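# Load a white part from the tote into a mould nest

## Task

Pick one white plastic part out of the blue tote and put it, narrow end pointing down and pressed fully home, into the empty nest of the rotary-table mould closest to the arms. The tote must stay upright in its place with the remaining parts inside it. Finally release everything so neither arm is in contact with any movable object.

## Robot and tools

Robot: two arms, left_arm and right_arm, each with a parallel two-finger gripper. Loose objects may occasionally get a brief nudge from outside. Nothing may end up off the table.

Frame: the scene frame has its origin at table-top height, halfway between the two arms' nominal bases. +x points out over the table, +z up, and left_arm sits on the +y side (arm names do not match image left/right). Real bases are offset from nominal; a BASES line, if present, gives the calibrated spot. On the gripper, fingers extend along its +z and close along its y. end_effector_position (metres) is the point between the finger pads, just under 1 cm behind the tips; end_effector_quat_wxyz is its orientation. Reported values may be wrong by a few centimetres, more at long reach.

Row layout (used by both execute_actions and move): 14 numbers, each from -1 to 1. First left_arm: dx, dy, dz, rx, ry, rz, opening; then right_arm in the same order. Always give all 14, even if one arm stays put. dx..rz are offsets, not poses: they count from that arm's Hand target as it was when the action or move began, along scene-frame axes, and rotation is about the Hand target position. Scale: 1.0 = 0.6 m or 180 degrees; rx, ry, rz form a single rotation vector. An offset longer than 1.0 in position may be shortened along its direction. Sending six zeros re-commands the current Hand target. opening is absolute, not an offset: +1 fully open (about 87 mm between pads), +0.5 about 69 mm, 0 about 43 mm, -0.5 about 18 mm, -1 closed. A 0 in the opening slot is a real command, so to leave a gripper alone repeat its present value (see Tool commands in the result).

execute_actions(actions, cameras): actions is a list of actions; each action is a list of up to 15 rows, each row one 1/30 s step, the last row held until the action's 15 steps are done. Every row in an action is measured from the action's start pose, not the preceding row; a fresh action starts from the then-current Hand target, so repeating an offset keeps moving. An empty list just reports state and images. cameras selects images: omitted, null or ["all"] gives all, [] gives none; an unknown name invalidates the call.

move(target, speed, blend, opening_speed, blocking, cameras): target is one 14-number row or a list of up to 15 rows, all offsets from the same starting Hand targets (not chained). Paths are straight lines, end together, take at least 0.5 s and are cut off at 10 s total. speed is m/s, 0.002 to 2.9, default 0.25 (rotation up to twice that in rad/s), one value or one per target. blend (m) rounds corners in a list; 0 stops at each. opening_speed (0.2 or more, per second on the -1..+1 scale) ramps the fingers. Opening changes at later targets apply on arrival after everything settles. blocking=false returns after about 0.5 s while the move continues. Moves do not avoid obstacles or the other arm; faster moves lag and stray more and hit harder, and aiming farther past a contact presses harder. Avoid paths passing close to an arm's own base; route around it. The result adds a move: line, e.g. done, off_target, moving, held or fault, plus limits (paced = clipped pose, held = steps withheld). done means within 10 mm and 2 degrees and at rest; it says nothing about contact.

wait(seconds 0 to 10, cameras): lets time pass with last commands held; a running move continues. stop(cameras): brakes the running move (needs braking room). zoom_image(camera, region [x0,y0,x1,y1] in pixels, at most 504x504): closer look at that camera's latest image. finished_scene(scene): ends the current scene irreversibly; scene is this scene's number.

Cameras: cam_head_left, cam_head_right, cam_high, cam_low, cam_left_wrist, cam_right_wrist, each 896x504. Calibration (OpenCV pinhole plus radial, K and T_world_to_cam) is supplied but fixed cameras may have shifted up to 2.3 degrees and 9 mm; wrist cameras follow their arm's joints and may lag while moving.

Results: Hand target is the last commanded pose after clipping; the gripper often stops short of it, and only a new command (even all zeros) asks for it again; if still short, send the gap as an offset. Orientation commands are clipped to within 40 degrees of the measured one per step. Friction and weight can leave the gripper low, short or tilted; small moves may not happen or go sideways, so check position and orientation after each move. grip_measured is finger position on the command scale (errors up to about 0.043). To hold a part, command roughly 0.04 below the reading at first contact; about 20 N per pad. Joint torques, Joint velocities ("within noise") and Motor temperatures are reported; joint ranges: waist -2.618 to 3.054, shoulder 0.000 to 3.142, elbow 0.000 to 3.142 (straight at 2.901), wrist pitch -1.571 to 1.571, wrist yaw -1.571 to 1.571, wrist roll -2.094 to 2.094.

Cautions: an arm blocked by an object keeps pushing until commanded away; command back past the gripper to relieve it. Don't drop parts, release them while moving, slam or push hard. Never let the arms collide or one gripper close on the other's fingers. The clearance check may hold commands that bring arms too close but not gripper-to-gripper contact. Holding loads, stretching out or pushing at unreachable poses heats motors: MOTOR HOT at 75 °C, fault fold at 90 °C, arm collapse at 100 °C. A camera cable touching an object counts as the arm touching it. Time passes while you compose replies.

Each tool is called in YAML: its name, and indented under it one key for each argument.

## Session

execute_actions:
  actions: []

zoom_image:
  camera: "cam_head_right"
  region: [210, 200, 360, 360]

zoom_image:
  camera: "cam_head_left"
  region: [200, 200, 350, 365]

zoom_image:
  camera: "cam_head_right"
  region: [380, 210, 580, 350]

zoom_image:
  camera: "cam_high"
  region: [200, 170, 350, 320]

Scene clock: 0.00 s.
left_arm: end_effector_position=(+0.3120, +0.2415, +0.2616) grip_measured=+1.000 end_effector_quat_wxyz=(+0.542, +0.103, +0.831, +0.070) | right_arm: end_effector_position=(+0.2310, -0.4574, +0.1255) grip_measured=+0.985 end_effector_quat_wxyz=(+0.450, +0.120, +0.878, -0.108)
Joint positions: left_arm=[-0.537 0.881 0.854 -0.45 -0.503 0.007 1] | right_arm=[-0.232 0.823 0.419 -0.208 0.095 -0.034 0.993]
Joint velocities: within noise
Joint torques (N m): no reading
Motor temperatures (°C): left_arm=[29 31 34 29 27 29 28] | right_arm=[29 34 32 28 27 28 31]
Heat: left arm: 34 °C; right arm: 34 °C.
Hand target: left_arm +0.3125, +0.2412, +0.2659; +0.547, +0.101, +0.829, +0.068 | right_arm +0.2344, -0.4583, +0.1320; +0.458, +0.120, +0.874, -0.109
Tool commands: left_gripper/opening=+1.0 right_gripper/opening=+1.0
camera_calibration:
cam_left_wrist: T_world_to_cam=[[-0.0995639, -0.970617, -0.219066, 0.319436], [-0.954538, 0.155336, -0.254417, 0.348628], [0.28097, 0.183776, -0.941957, 0.249229], [0, 0, 0, 1]] pos_world=[0.294557, 0.210093, 0.393437]
cam_right_wrist: T_world_to_cam=[[-0.31501, -0.944202, 0.0961823, -0.375248], [-0.946053, 0.304287, -0.111325, 0.397031], [0.0758463, -0.126062, -0.989119, 0.190546], [0, 0, 0, 1]] pos_world=[0.242954, -0.451101, 0.268765]

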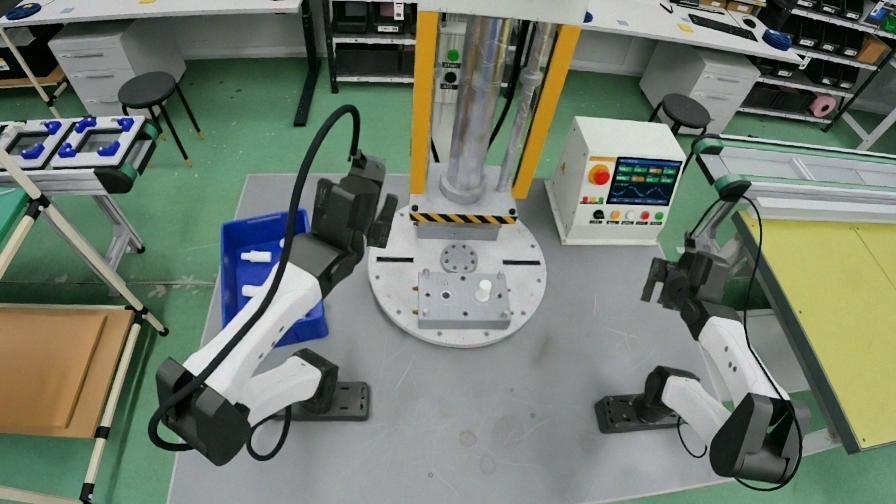

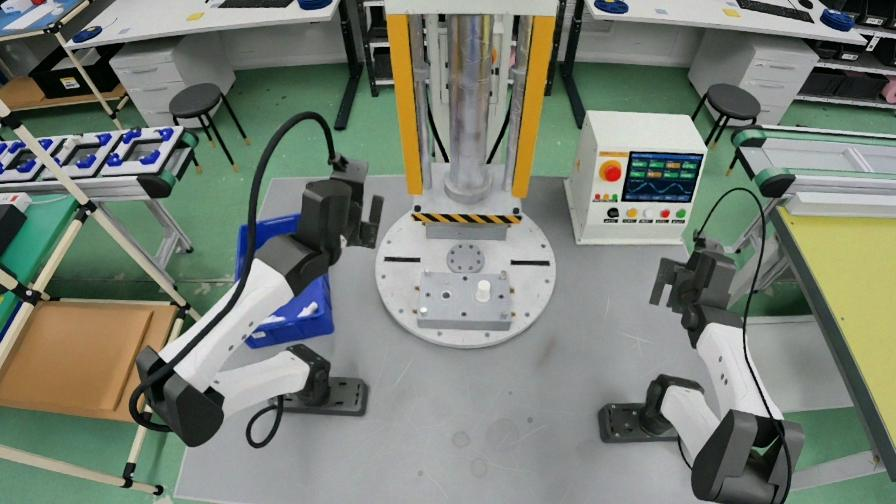

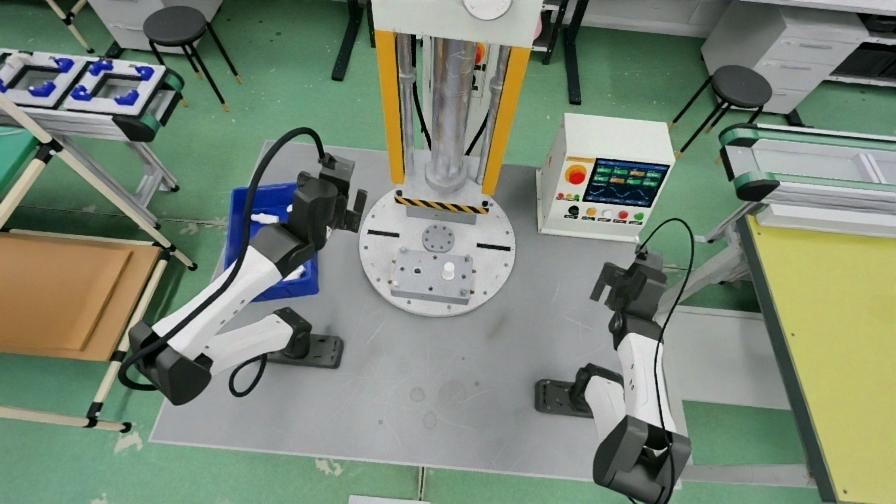

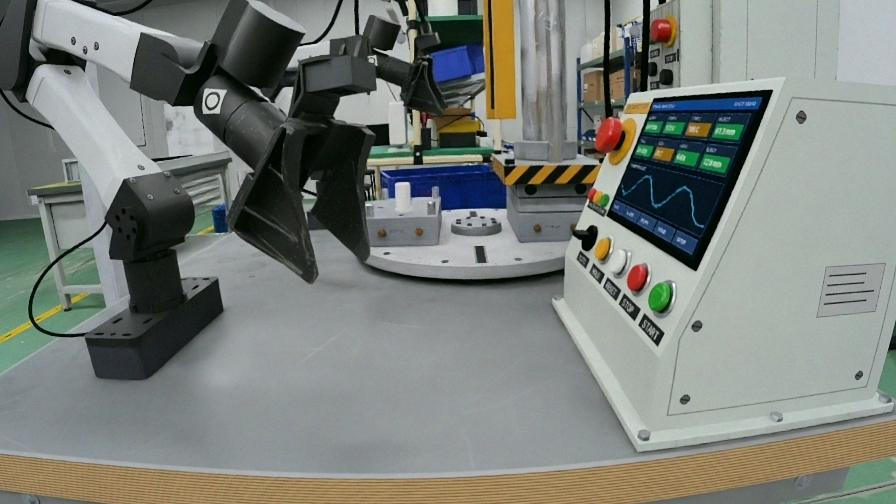

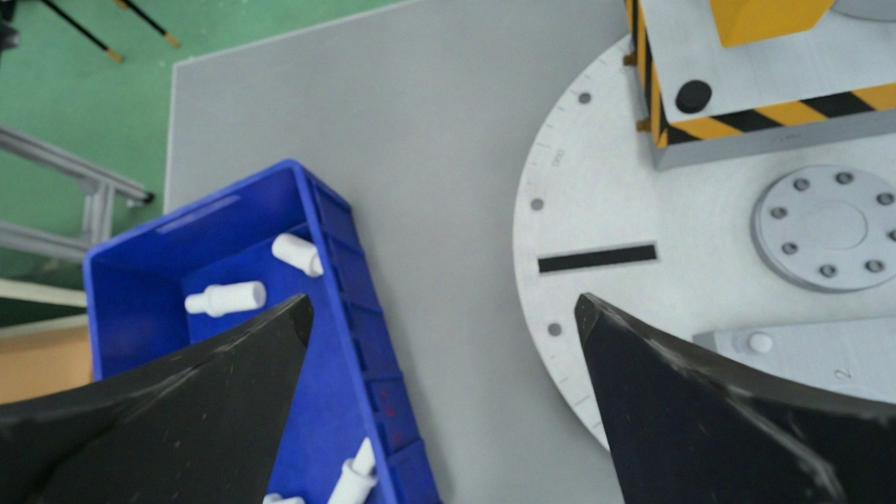

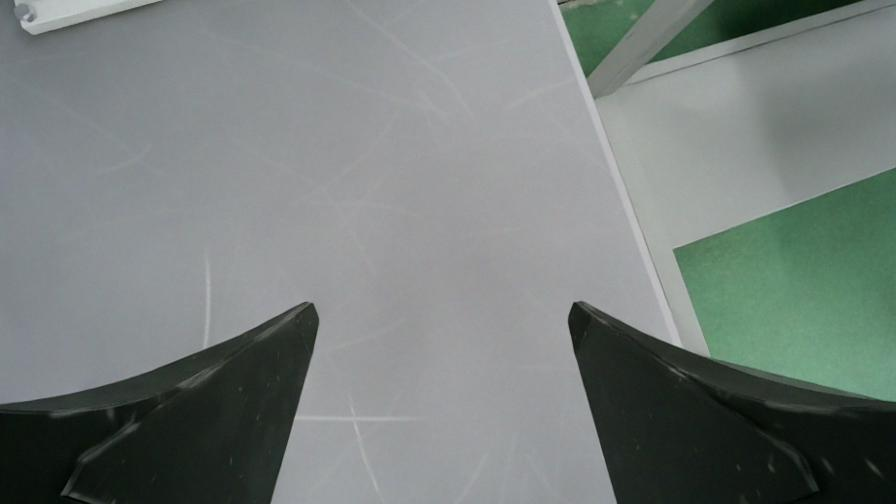

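Scaled by 3.150 (camera's finer frame: 1280x720).

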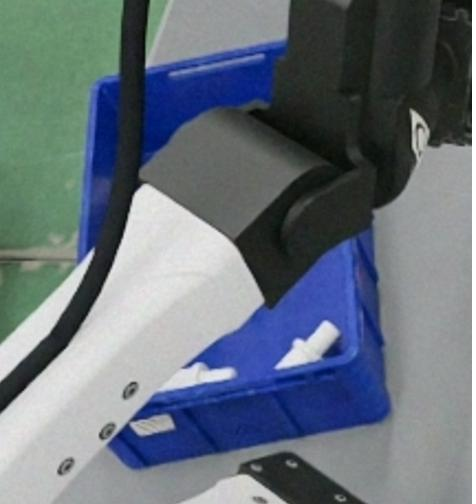

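Scaled by 3.055 (camera's finer frame: 1280x720).

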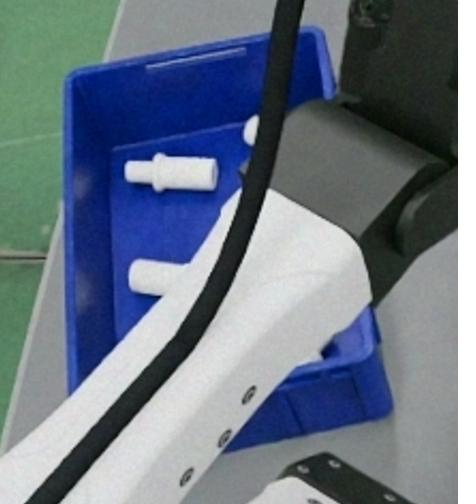

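Scaled by 2.520 (camera's finer frame: 1280x720).

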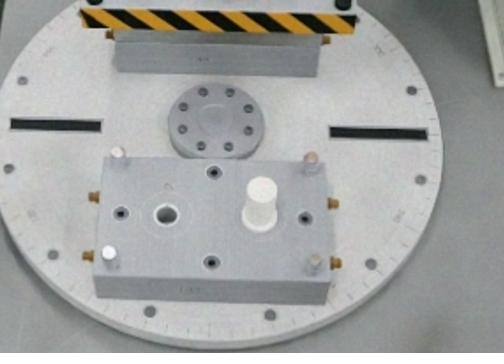

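Scaled by 3.360 (camera's finer frame: 1280x720).

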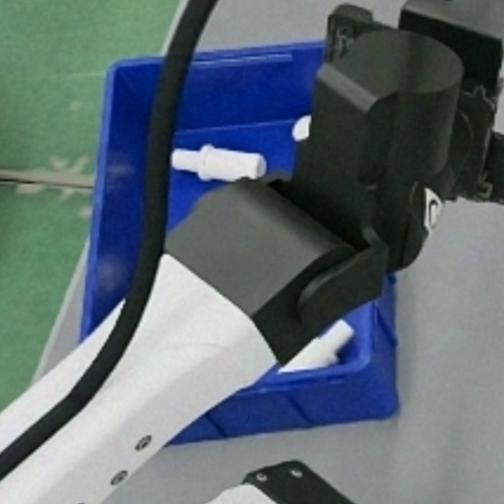

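move:
  target: [-0.1,-0.45,0.0,0,0,0,1,0,0,0,0,0,0,1]

zoom_image:
  camera: "cam_head_left"
  region: [200, 200, 350, 365]

zoom_image:
  camera: "cam_high"
  region: [200, 170, 350, 320]

zoom_image:
  camera: "cam_head_right"
  region: [210, 200, 360, 360]

Scene clock: 39.97 s.
left_arm: end_effector_position=(+0.2494, -0.0255, +0.2629) grip_measured=+1.000 end_effector_quat_wxyz=(+0.539, +0.111, +0.832, +0.065) | right_arm: end_effector_position=(+0.2310, -0.4574, +0.1255) grip_measured=+0.985 end_effector_quat_wxyz=(+0.450, +0.120, +0.878, -0.108)
Joint positions: left_arm=[-1.338 1.782 1.674 -0.99 -1.091 -0.794 1] | right_arm=[-0.232 0.823 0.419 -0.208 0.095 -0.034 0.993]
Joint torques (N m): left_arm=[0.69 -6.32 10.44 0.89 -0.67 -0.17] | right_arm=[-0.28 -1.25 8.09 2.11 0.12 0.02]
Motor temperatures (°C): left_arm=[29 31 41 32 27 29 28] | right_arm=[29 34 39 34 27 28 31]
Heat: left arm: 41 °C; right arm: 39 °C.
Hand target: left_arm +0.2524, -0.0289, +0.2661; +0.547, +0.101, +0.829, +0.068 | right_arm +0.2344, -0.4583, +0.1320; +0.458, +0.120, +0.874, -0.109
Off the commanded pose: left_arm 0.005 m, 2 deg | right_arm 0.007 m, 1 deg.
move: done
cam_left_wrist: T_world_to_cam=[[-0.119517, -0.968263, -0.219506, 0.0595192], [-0.953894, 0.173298, -0.245058, 0.328481], [0.275321, 0.180097, -0.944332, 0.31901], [0, 0, 0, 1]] pos_world=[0.23262, -0.0567478, 0.394813]
cam_right_wrist: T_world_to_cam=[[-0.31501, -0.944202, 0.0961823, -0.375248], [-0.946053, 0.304287, -0.111325, 0.397031], [0.0758463, -0.126062, -0.989119, 0.190546], [0, 0, 0, 1]] pos_world=[0.242954, -0.451101, 0.268765]

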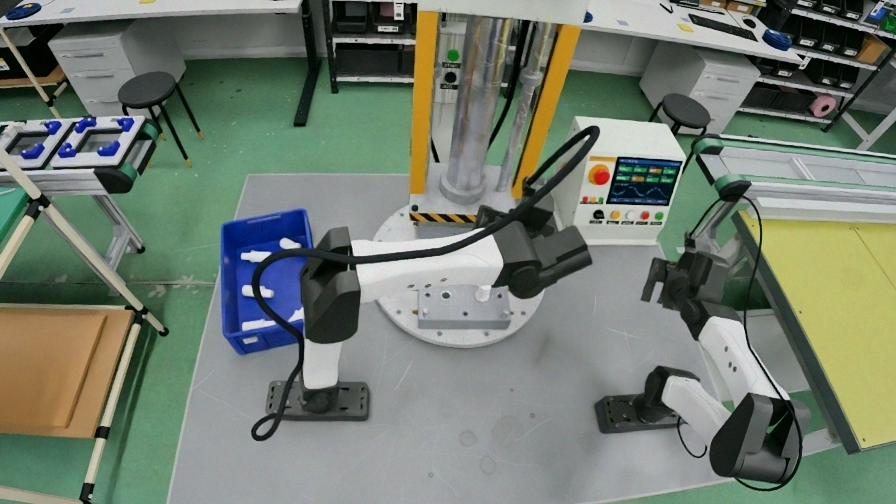

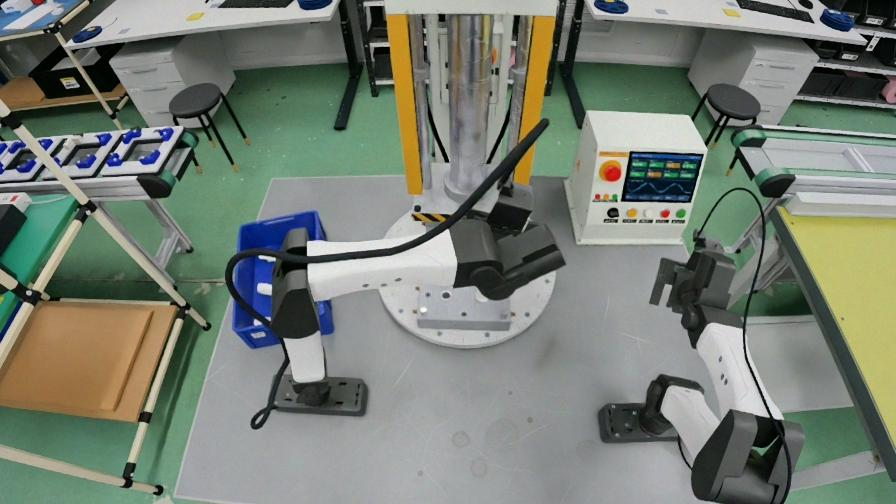

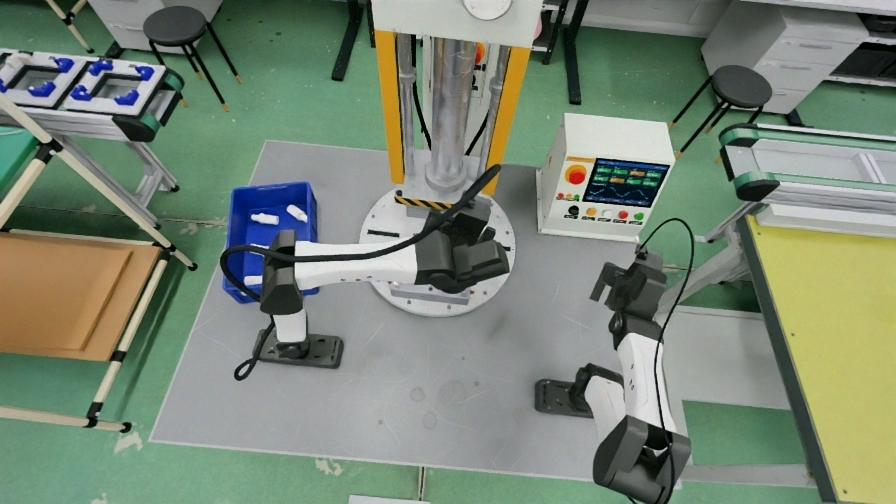

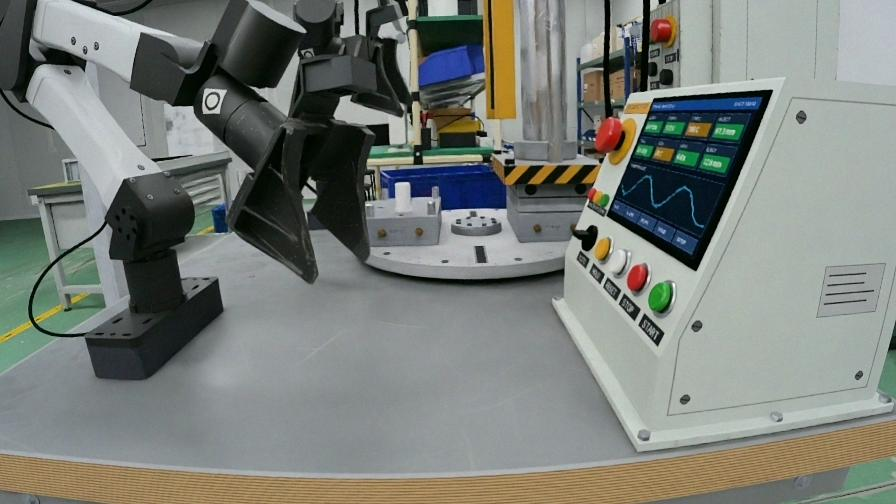

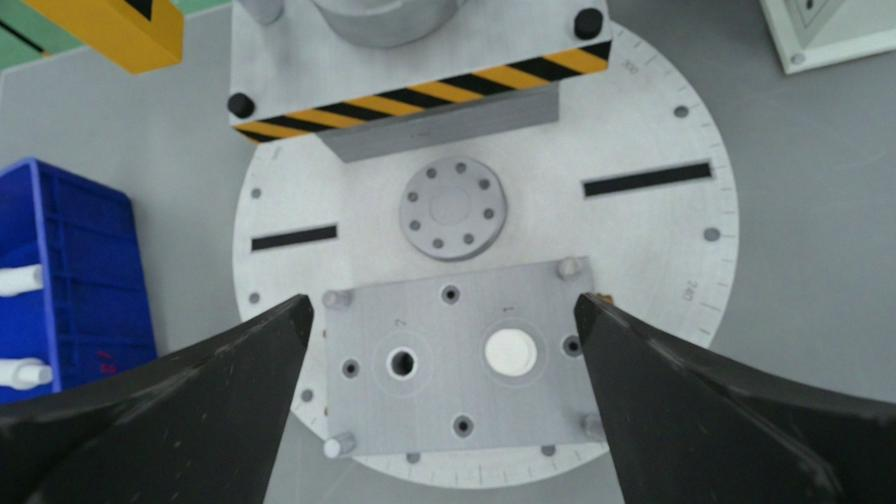

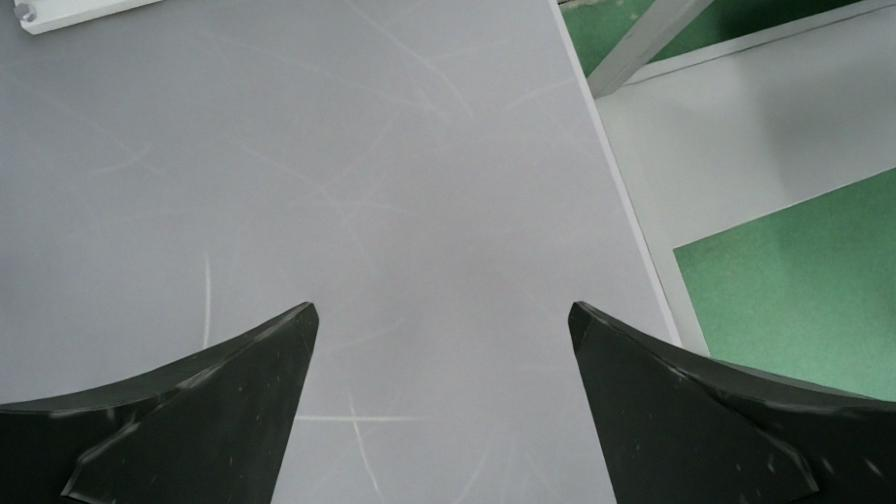

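Scaled by 3.055 (camera's finer frame: 1280x720).

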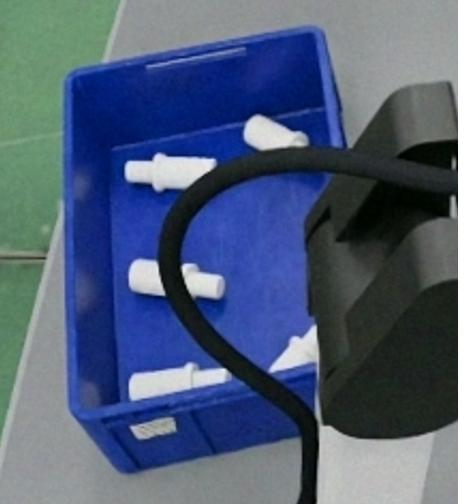

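Scaled by 3.360 (camera's finer frame: 1280x720).

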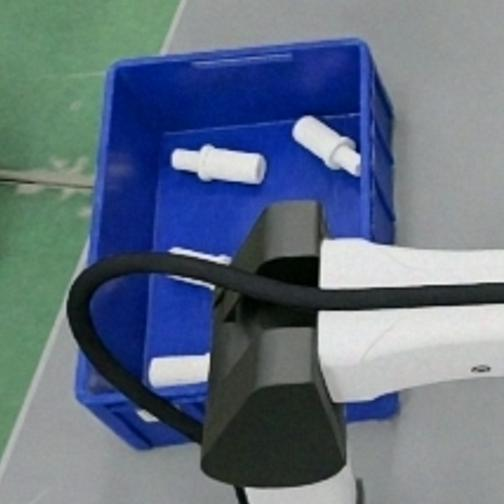

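Scaled by 3.150 (camera's finer frame: 1280x720).

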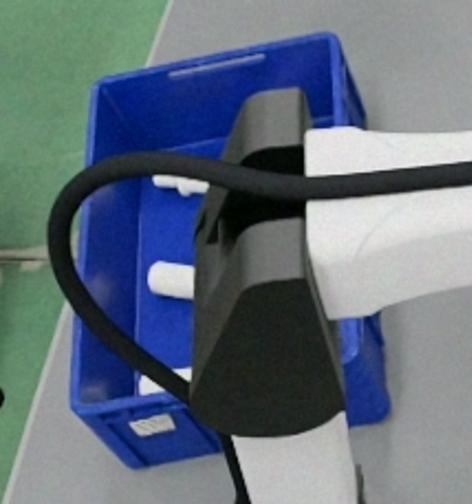

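move:
  target:
    - [0.13,0.465,0.107,-0.08,0.04,0.24,1,0,0,0,0,0,0,1]
    - [0.063,0.865,-0.04,-0.1587,0.0805,0.48,0.3,0,0,0,0,0,0,1]
  blend: 0.05

Scene clock: 158.77 s.
left_arm: end_effector_position=(+0.2864, +0.4878, +0.2436) grip_measured=+0.300 end_effector_quat_wxyz=(+0.261, -0.604, +0.720, +0.222) | right_arm: end_effector_position=(+0.2310, -0.4574, +0.1255) grip_measured=+0.985 end_effector_quat_wxyz=(+0.450, +0.120, +0.878, -0.108)
Joint positions: left_arm=[0.37 1.456 1.475 -1.192 -0.59 -0.917 0.65] | right_arm=[-0.232 0.823 0.419 -0.208 0.095 -0.034 0.993]
Joint torques (N m): left_arm=[1.1 -4.27 7.86 1.13 -0.21 0.06] | right_arm=[-0.39 -1.22 8.16 2.11 0.1 0]
Motor temperatures (°C): left_arm=[29 37 46 31 28 29 28] | right_arm=[29 34 45 39 27 28 31]
Heat: left arm: 46 °C; right arm: 45 °C.
Hand target: left_arm +0.2902, +0.4902, +0.2422; +0.262, -0.604, +0.720, +0.220 | right_arm +0.2344, -0.4583, +0.1320; +0.458, +0.120, +0.874, -0.109
Off the commanded pose: left_arm 0.005 m, 0 deg | right_arm 0.007 m, 1 deg.
move: done
cam_left_wrist: T_world_to_cam=[[0.985092, -0.171937, 0.0056314, -0.202945], [-0.1701, -0.968637, 0.181133, 0.498861], [-0.0256887, -0.179391, -0.983442, 0.469346], [0, 0, 0, 1]] pos_world=[0.296833, 0.532518, 0.372357]
cam_right_wrist: T_world_to_cam=[[-0.31501, -0.944202, 0.0961823, -0.375248], [-0.946053, 0.304287, -0.111325, 0.397031], [0.0758463, -0.126062, -0.989119, 0.190546], [0, 0, 0, 1]] pos_world=[0.242954, -0.451101, 0.268765]

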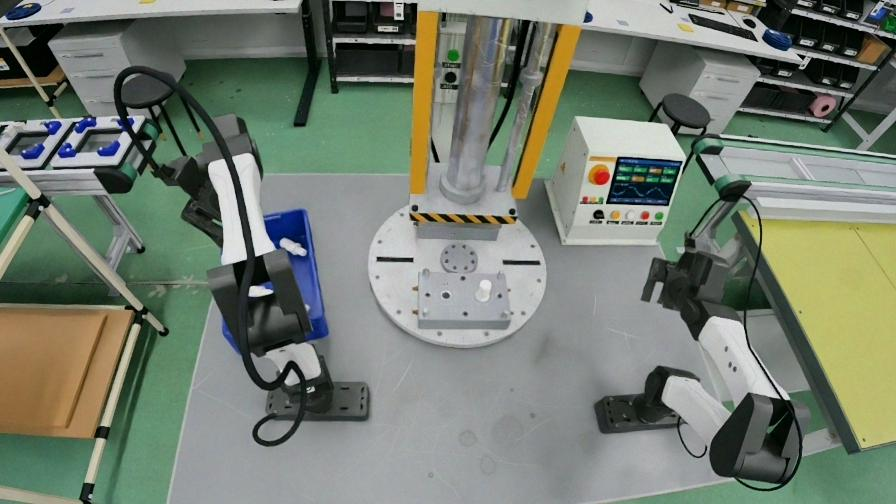

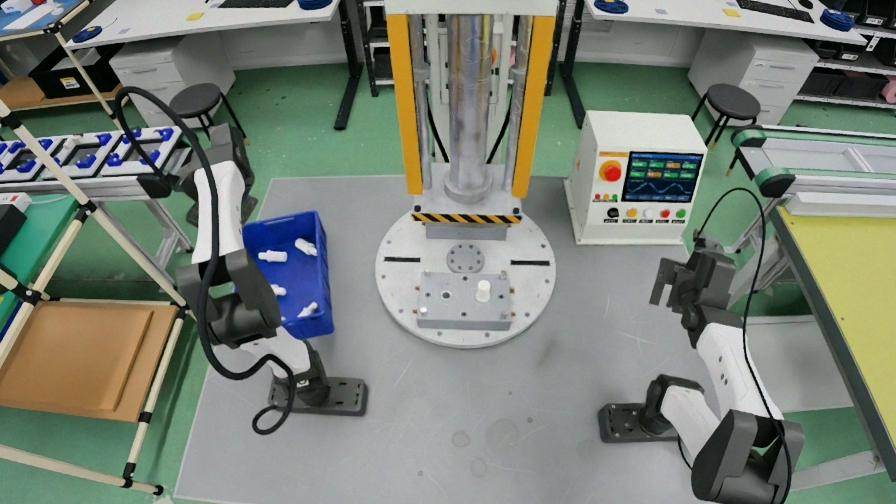

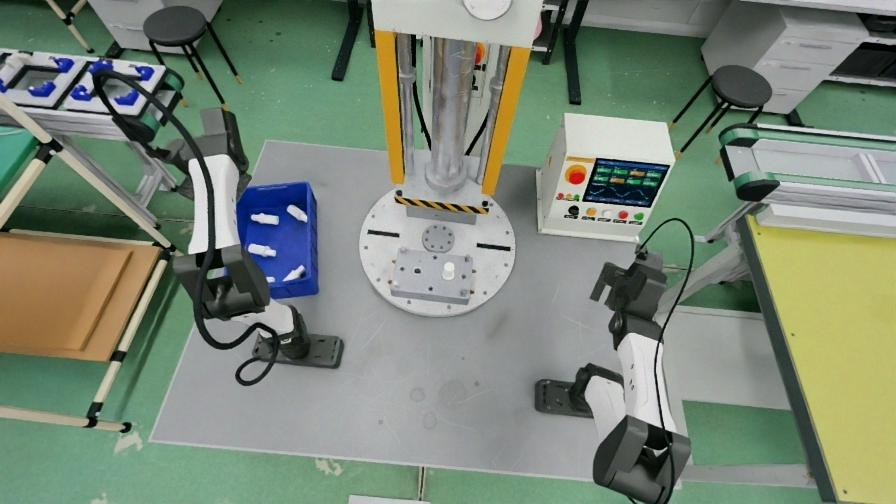

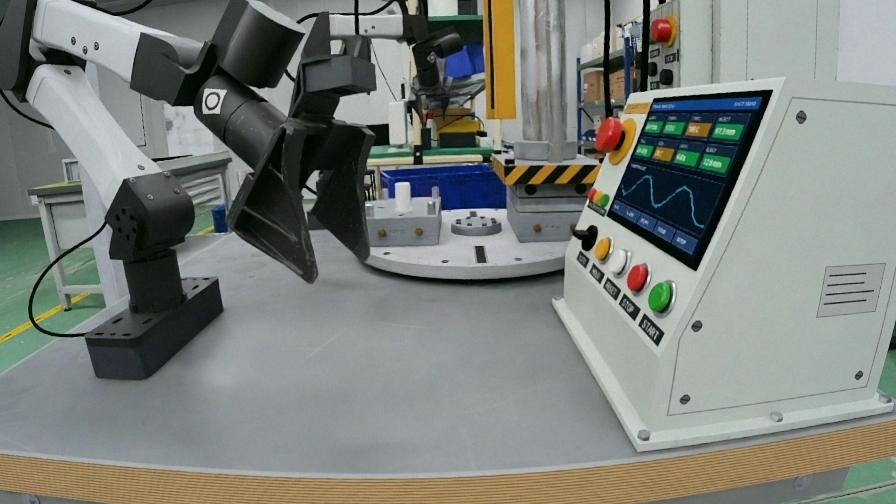

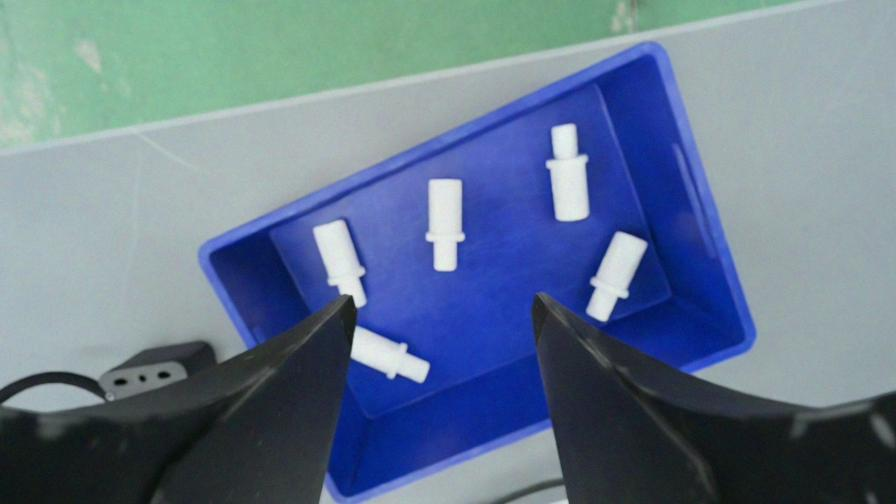

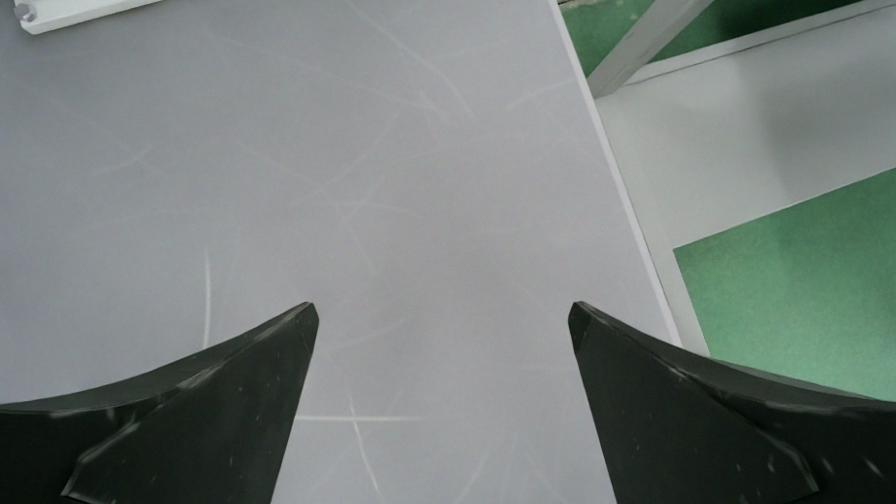

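move:
  target: [0.0103,0.0153,-0.325,0,0,0,0.2,0,0,0,0,0,0,1]
  speed: 0.15

Scene clock: 174.57 s.
left_arm: end_effector_position=(+0.2977, +0.4968, +0.0523) grip_measured=+0.200 end_effector_quat_wxyz=(+0.265, -0.604, +0.720, +0.218) | right_arm: end_effector_position=(+0.2310, -0.4574, +0.1255) grip_measured=+0.985 end_effector_quat_wxyz=(+0.450, +0.120, +0.878, -0.108)
Joint positions: left_arm=[0.389 1.598 0.821 -0.372 -0.577 -0.892 0.6] | right_arm=[-0.232 0.823 0.419 -0.208 0.095 -0.034 0.993]
Joint torques (N m): left_arm=[1.42 -4.74 6.37 1.22 -0.26 0.06] | right_arm=[-0.35 -1.28 8.16 2.12 0.1 -0.03]
Heat: left arm: 45 °C; right arm: 45 °C.
Hand target: left_arm +0.2964, +0.4994, +0.0472; +0.262, -0.604, +0.720, +0.220 | right_arm +0.2344, -0.4583, +0.1320; +0.458, +0.120, +0.874, -0.109
Off the commanded pose: left_arm 0.006 m, 0 deg | right_arm 0.007 m, 1 deg.
move: done
cam_left_wrist: T_world_to_cam=[[0.984252, -0.176037, 0.0160976, -0.209749], [-0.17604, -0.967834, 0.179739, 0.545596], [-0.016061, -0.179743, -0.983583, 0.280351], [0, 0, 0, 1]] pos_world=[0.306995, 0.541514, 0.18106]
cam_right_wrist: T_world_to_cam=[[-0.31501, -0.944202, 0.0961823, -0.375248], [-0.946053, 0.304287, -0.111325, 0.397031], [0.0758463, -0.126062, -0.989119, 0.190546], [0, 0, 0, 1]] pos_world=[0.242954, -0.451101, 0.268765]

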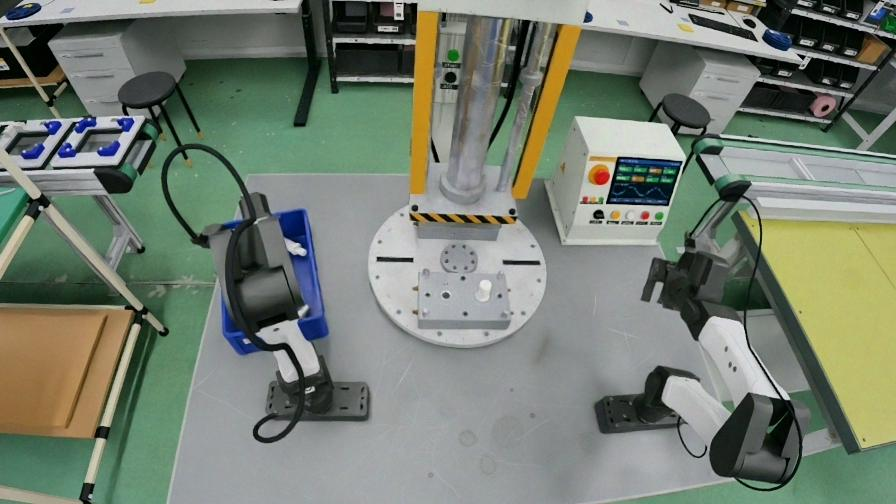

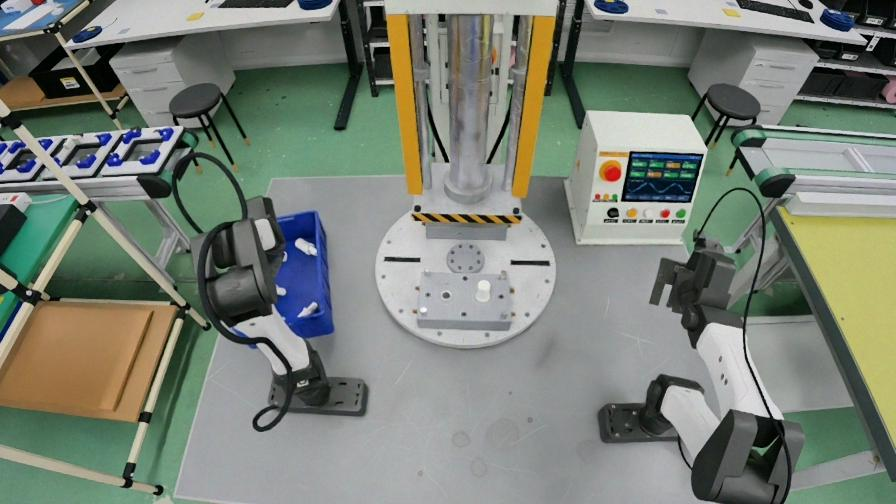

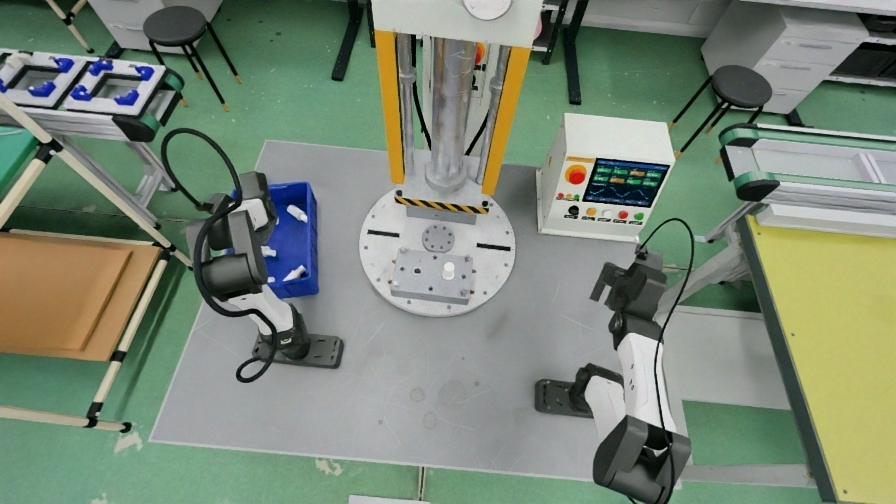

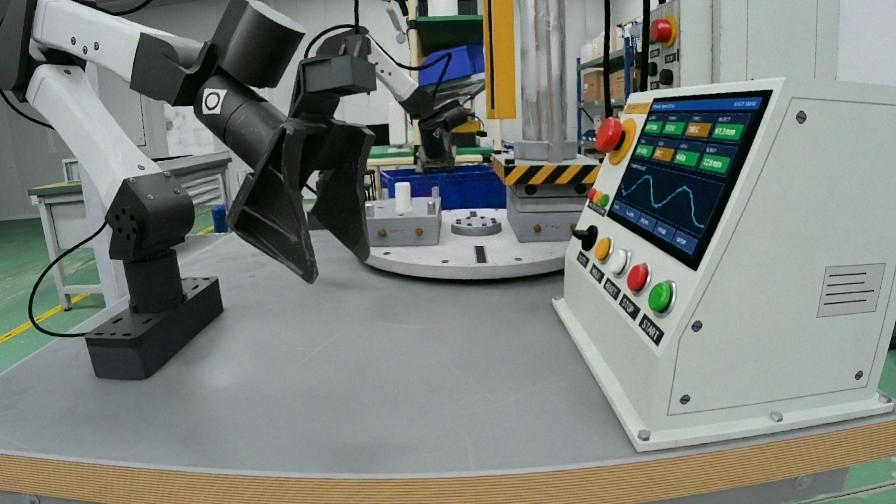

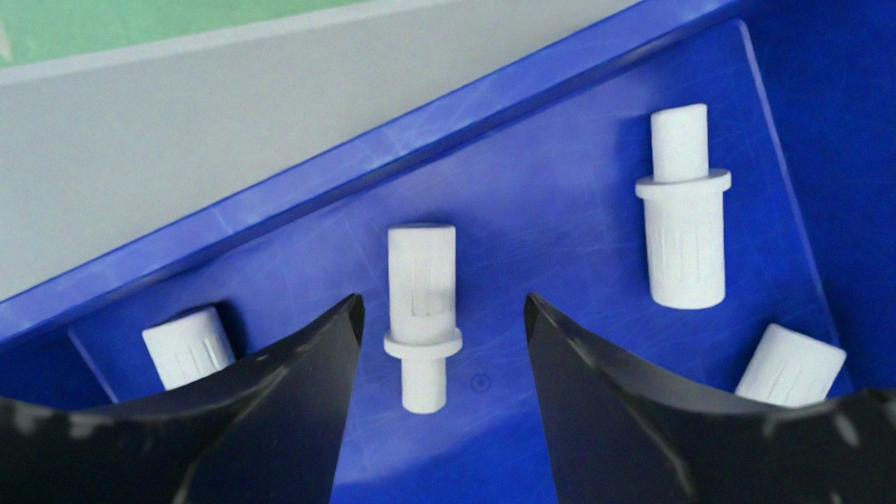

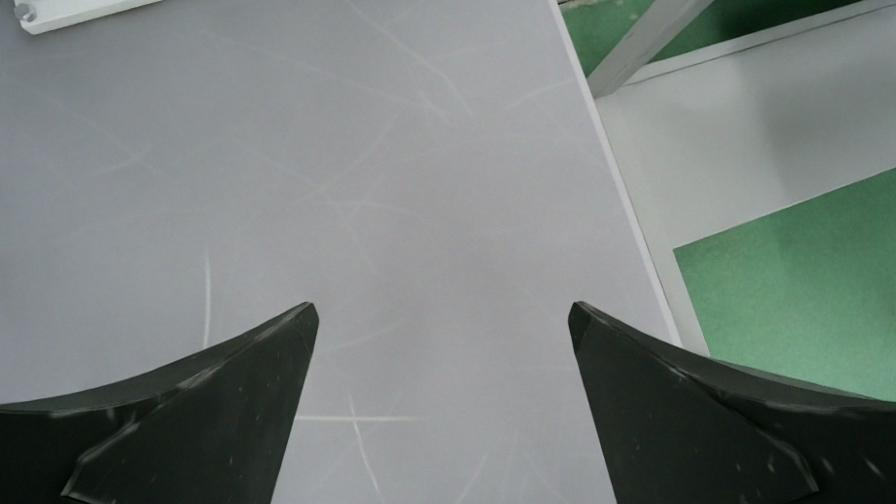

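move:
  target: [-0.0075,0.0058,-0.053,0,0,0,0.15,0,0,0,0,0,0,1]
  speed: 0.08
  cameras: ["cam_left_wrist"]

move:
  target: [0,0,0,0,0,0,-0.5,0,0,0,0,0,0,1]
  opening_speed: 0.3
  cameras: ["cam_left_wrist"]

Scene clock: 184.93 s.
left_arm: end_effector_position=(+0.2939, +0.5009, +0.0206) grip_measured=+0.150 end_effector_quat_wxyz=(+0.265, -0.604, +0.719, +0.218) | right_arm: end_effector_position=(+0.2310, -0.4574, +0.1255) grip_measured=+0.985 end_effector_quat_wxyz=(+0.450, +0.120, +0.878, -0.108)
Joint positions: left_arm=[0.408 1.67 0.743 -0.212 -0.569 -0.874 0.575] | right_arm=[-0.232 0.823 0.419 -0.208 0.095 -0.034 0.993]
Joint torques (N m): left_arm=[1.39 -4.85 5.76 1.25 -0.24 0.08] | right_arm=[-0.27 -1.24 8.12 2.13 0.11 0.02]
Heat: left arm: 44 °C; right arm: 45 °C.
Hand target: left_arm +0.2919, +0.5029, +0.0153; +0.262, -0.604, +0.720, +0.220 | right_arm +0.2344, -0.4583, +0.1320; +0.458, +0.120, +0.874, -0.109
Off the commanded pose: left_arm 0.006 m, 0 deg | right_arm 0.007 m, 1 deg.
move: done
cam_left_wrist: T_world_to_cam=[[0.984467, -0.174751, 0.0169162, -0.205492], [-0.174929, -0.968109, 0.179346, 0.554317], [-0.0149642, -0.179519, -0.983641, 0.24948], [0, 0, 0, 1]] pos_world=[0.303, 0.545516, 0.14946]

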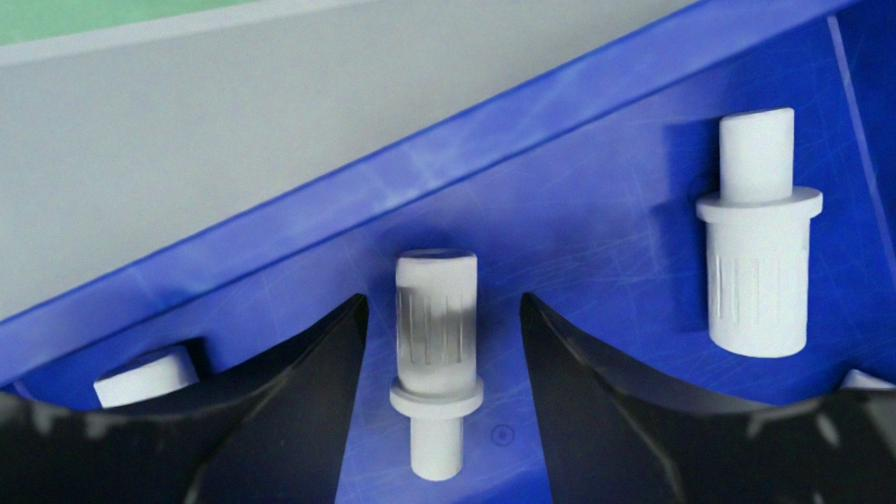

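Scene clock: 187.30 s.
left_arm: end_effector_position=(+0.2941, +0.5009, +0.0207) grip_measured=-0.344 end_effector_quat_wxyz=(+0.265, -0.604, +0.719, +0.218) | right_arm: end_effector_position=(+0.2310, -0.4574, +0.1255) grip_measured=+0.985 end_effector_quat_wxyz=(+0.450, +0.120, +0.878, -0.108)
Joint positions: left_arm=[0.408 1.67 0.743 -0.211 -0.569 -0.873 0.328] | right_arm=[-0.232 0.823 0.419 -0.208 0.095 -0.034 0.993]
Joint torques (N m): left_arm=[1.36 -4.88 5.75 1.23 -0.24 0.08] | right_arm=[-0.39 -1.33 8.09 2.16 0.07 0.02]
Heat: left arm: 44 °C; right arm: 45 °C.
Hand target: left_arm +0.2919, +0.5029, +0.0153; +0.262, -0.604, +0.720, +0.220 | right_arm +0.2344, -0.4583, +0.1320; +0.458, +0.120, +0.874, -0.109
Off the commanded pose: left_arm 0.006 m, 0 deg | right_arm 0.007 m, 1 deg.
move: done
cam_left_wrist: T_world_to_cam=[[0.98442, -0.17498, 0.0173067, -0.205512], [-0.175229, -0.96812, 0.17899, 0.554487], [-0.0145648, -0.179234, -0.983699, 0.249214], [0, 0, 0, 1]] pos_world=[0.303103, 0.545517, 0.14946]

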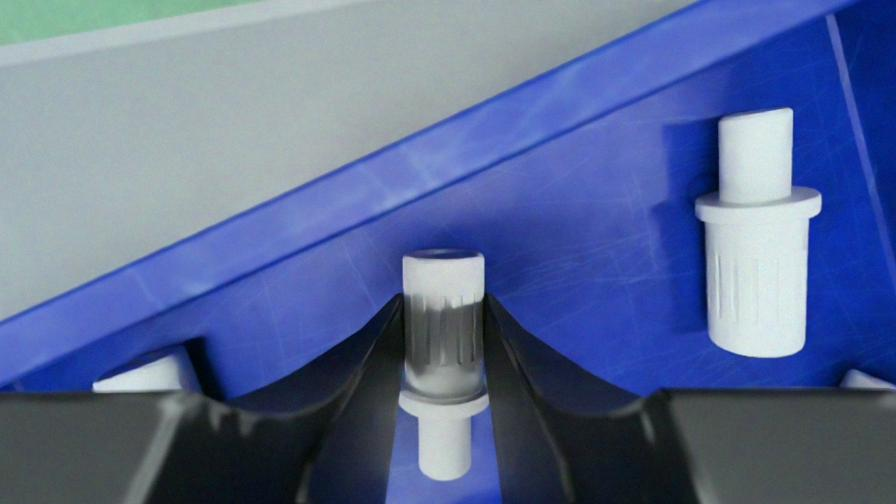

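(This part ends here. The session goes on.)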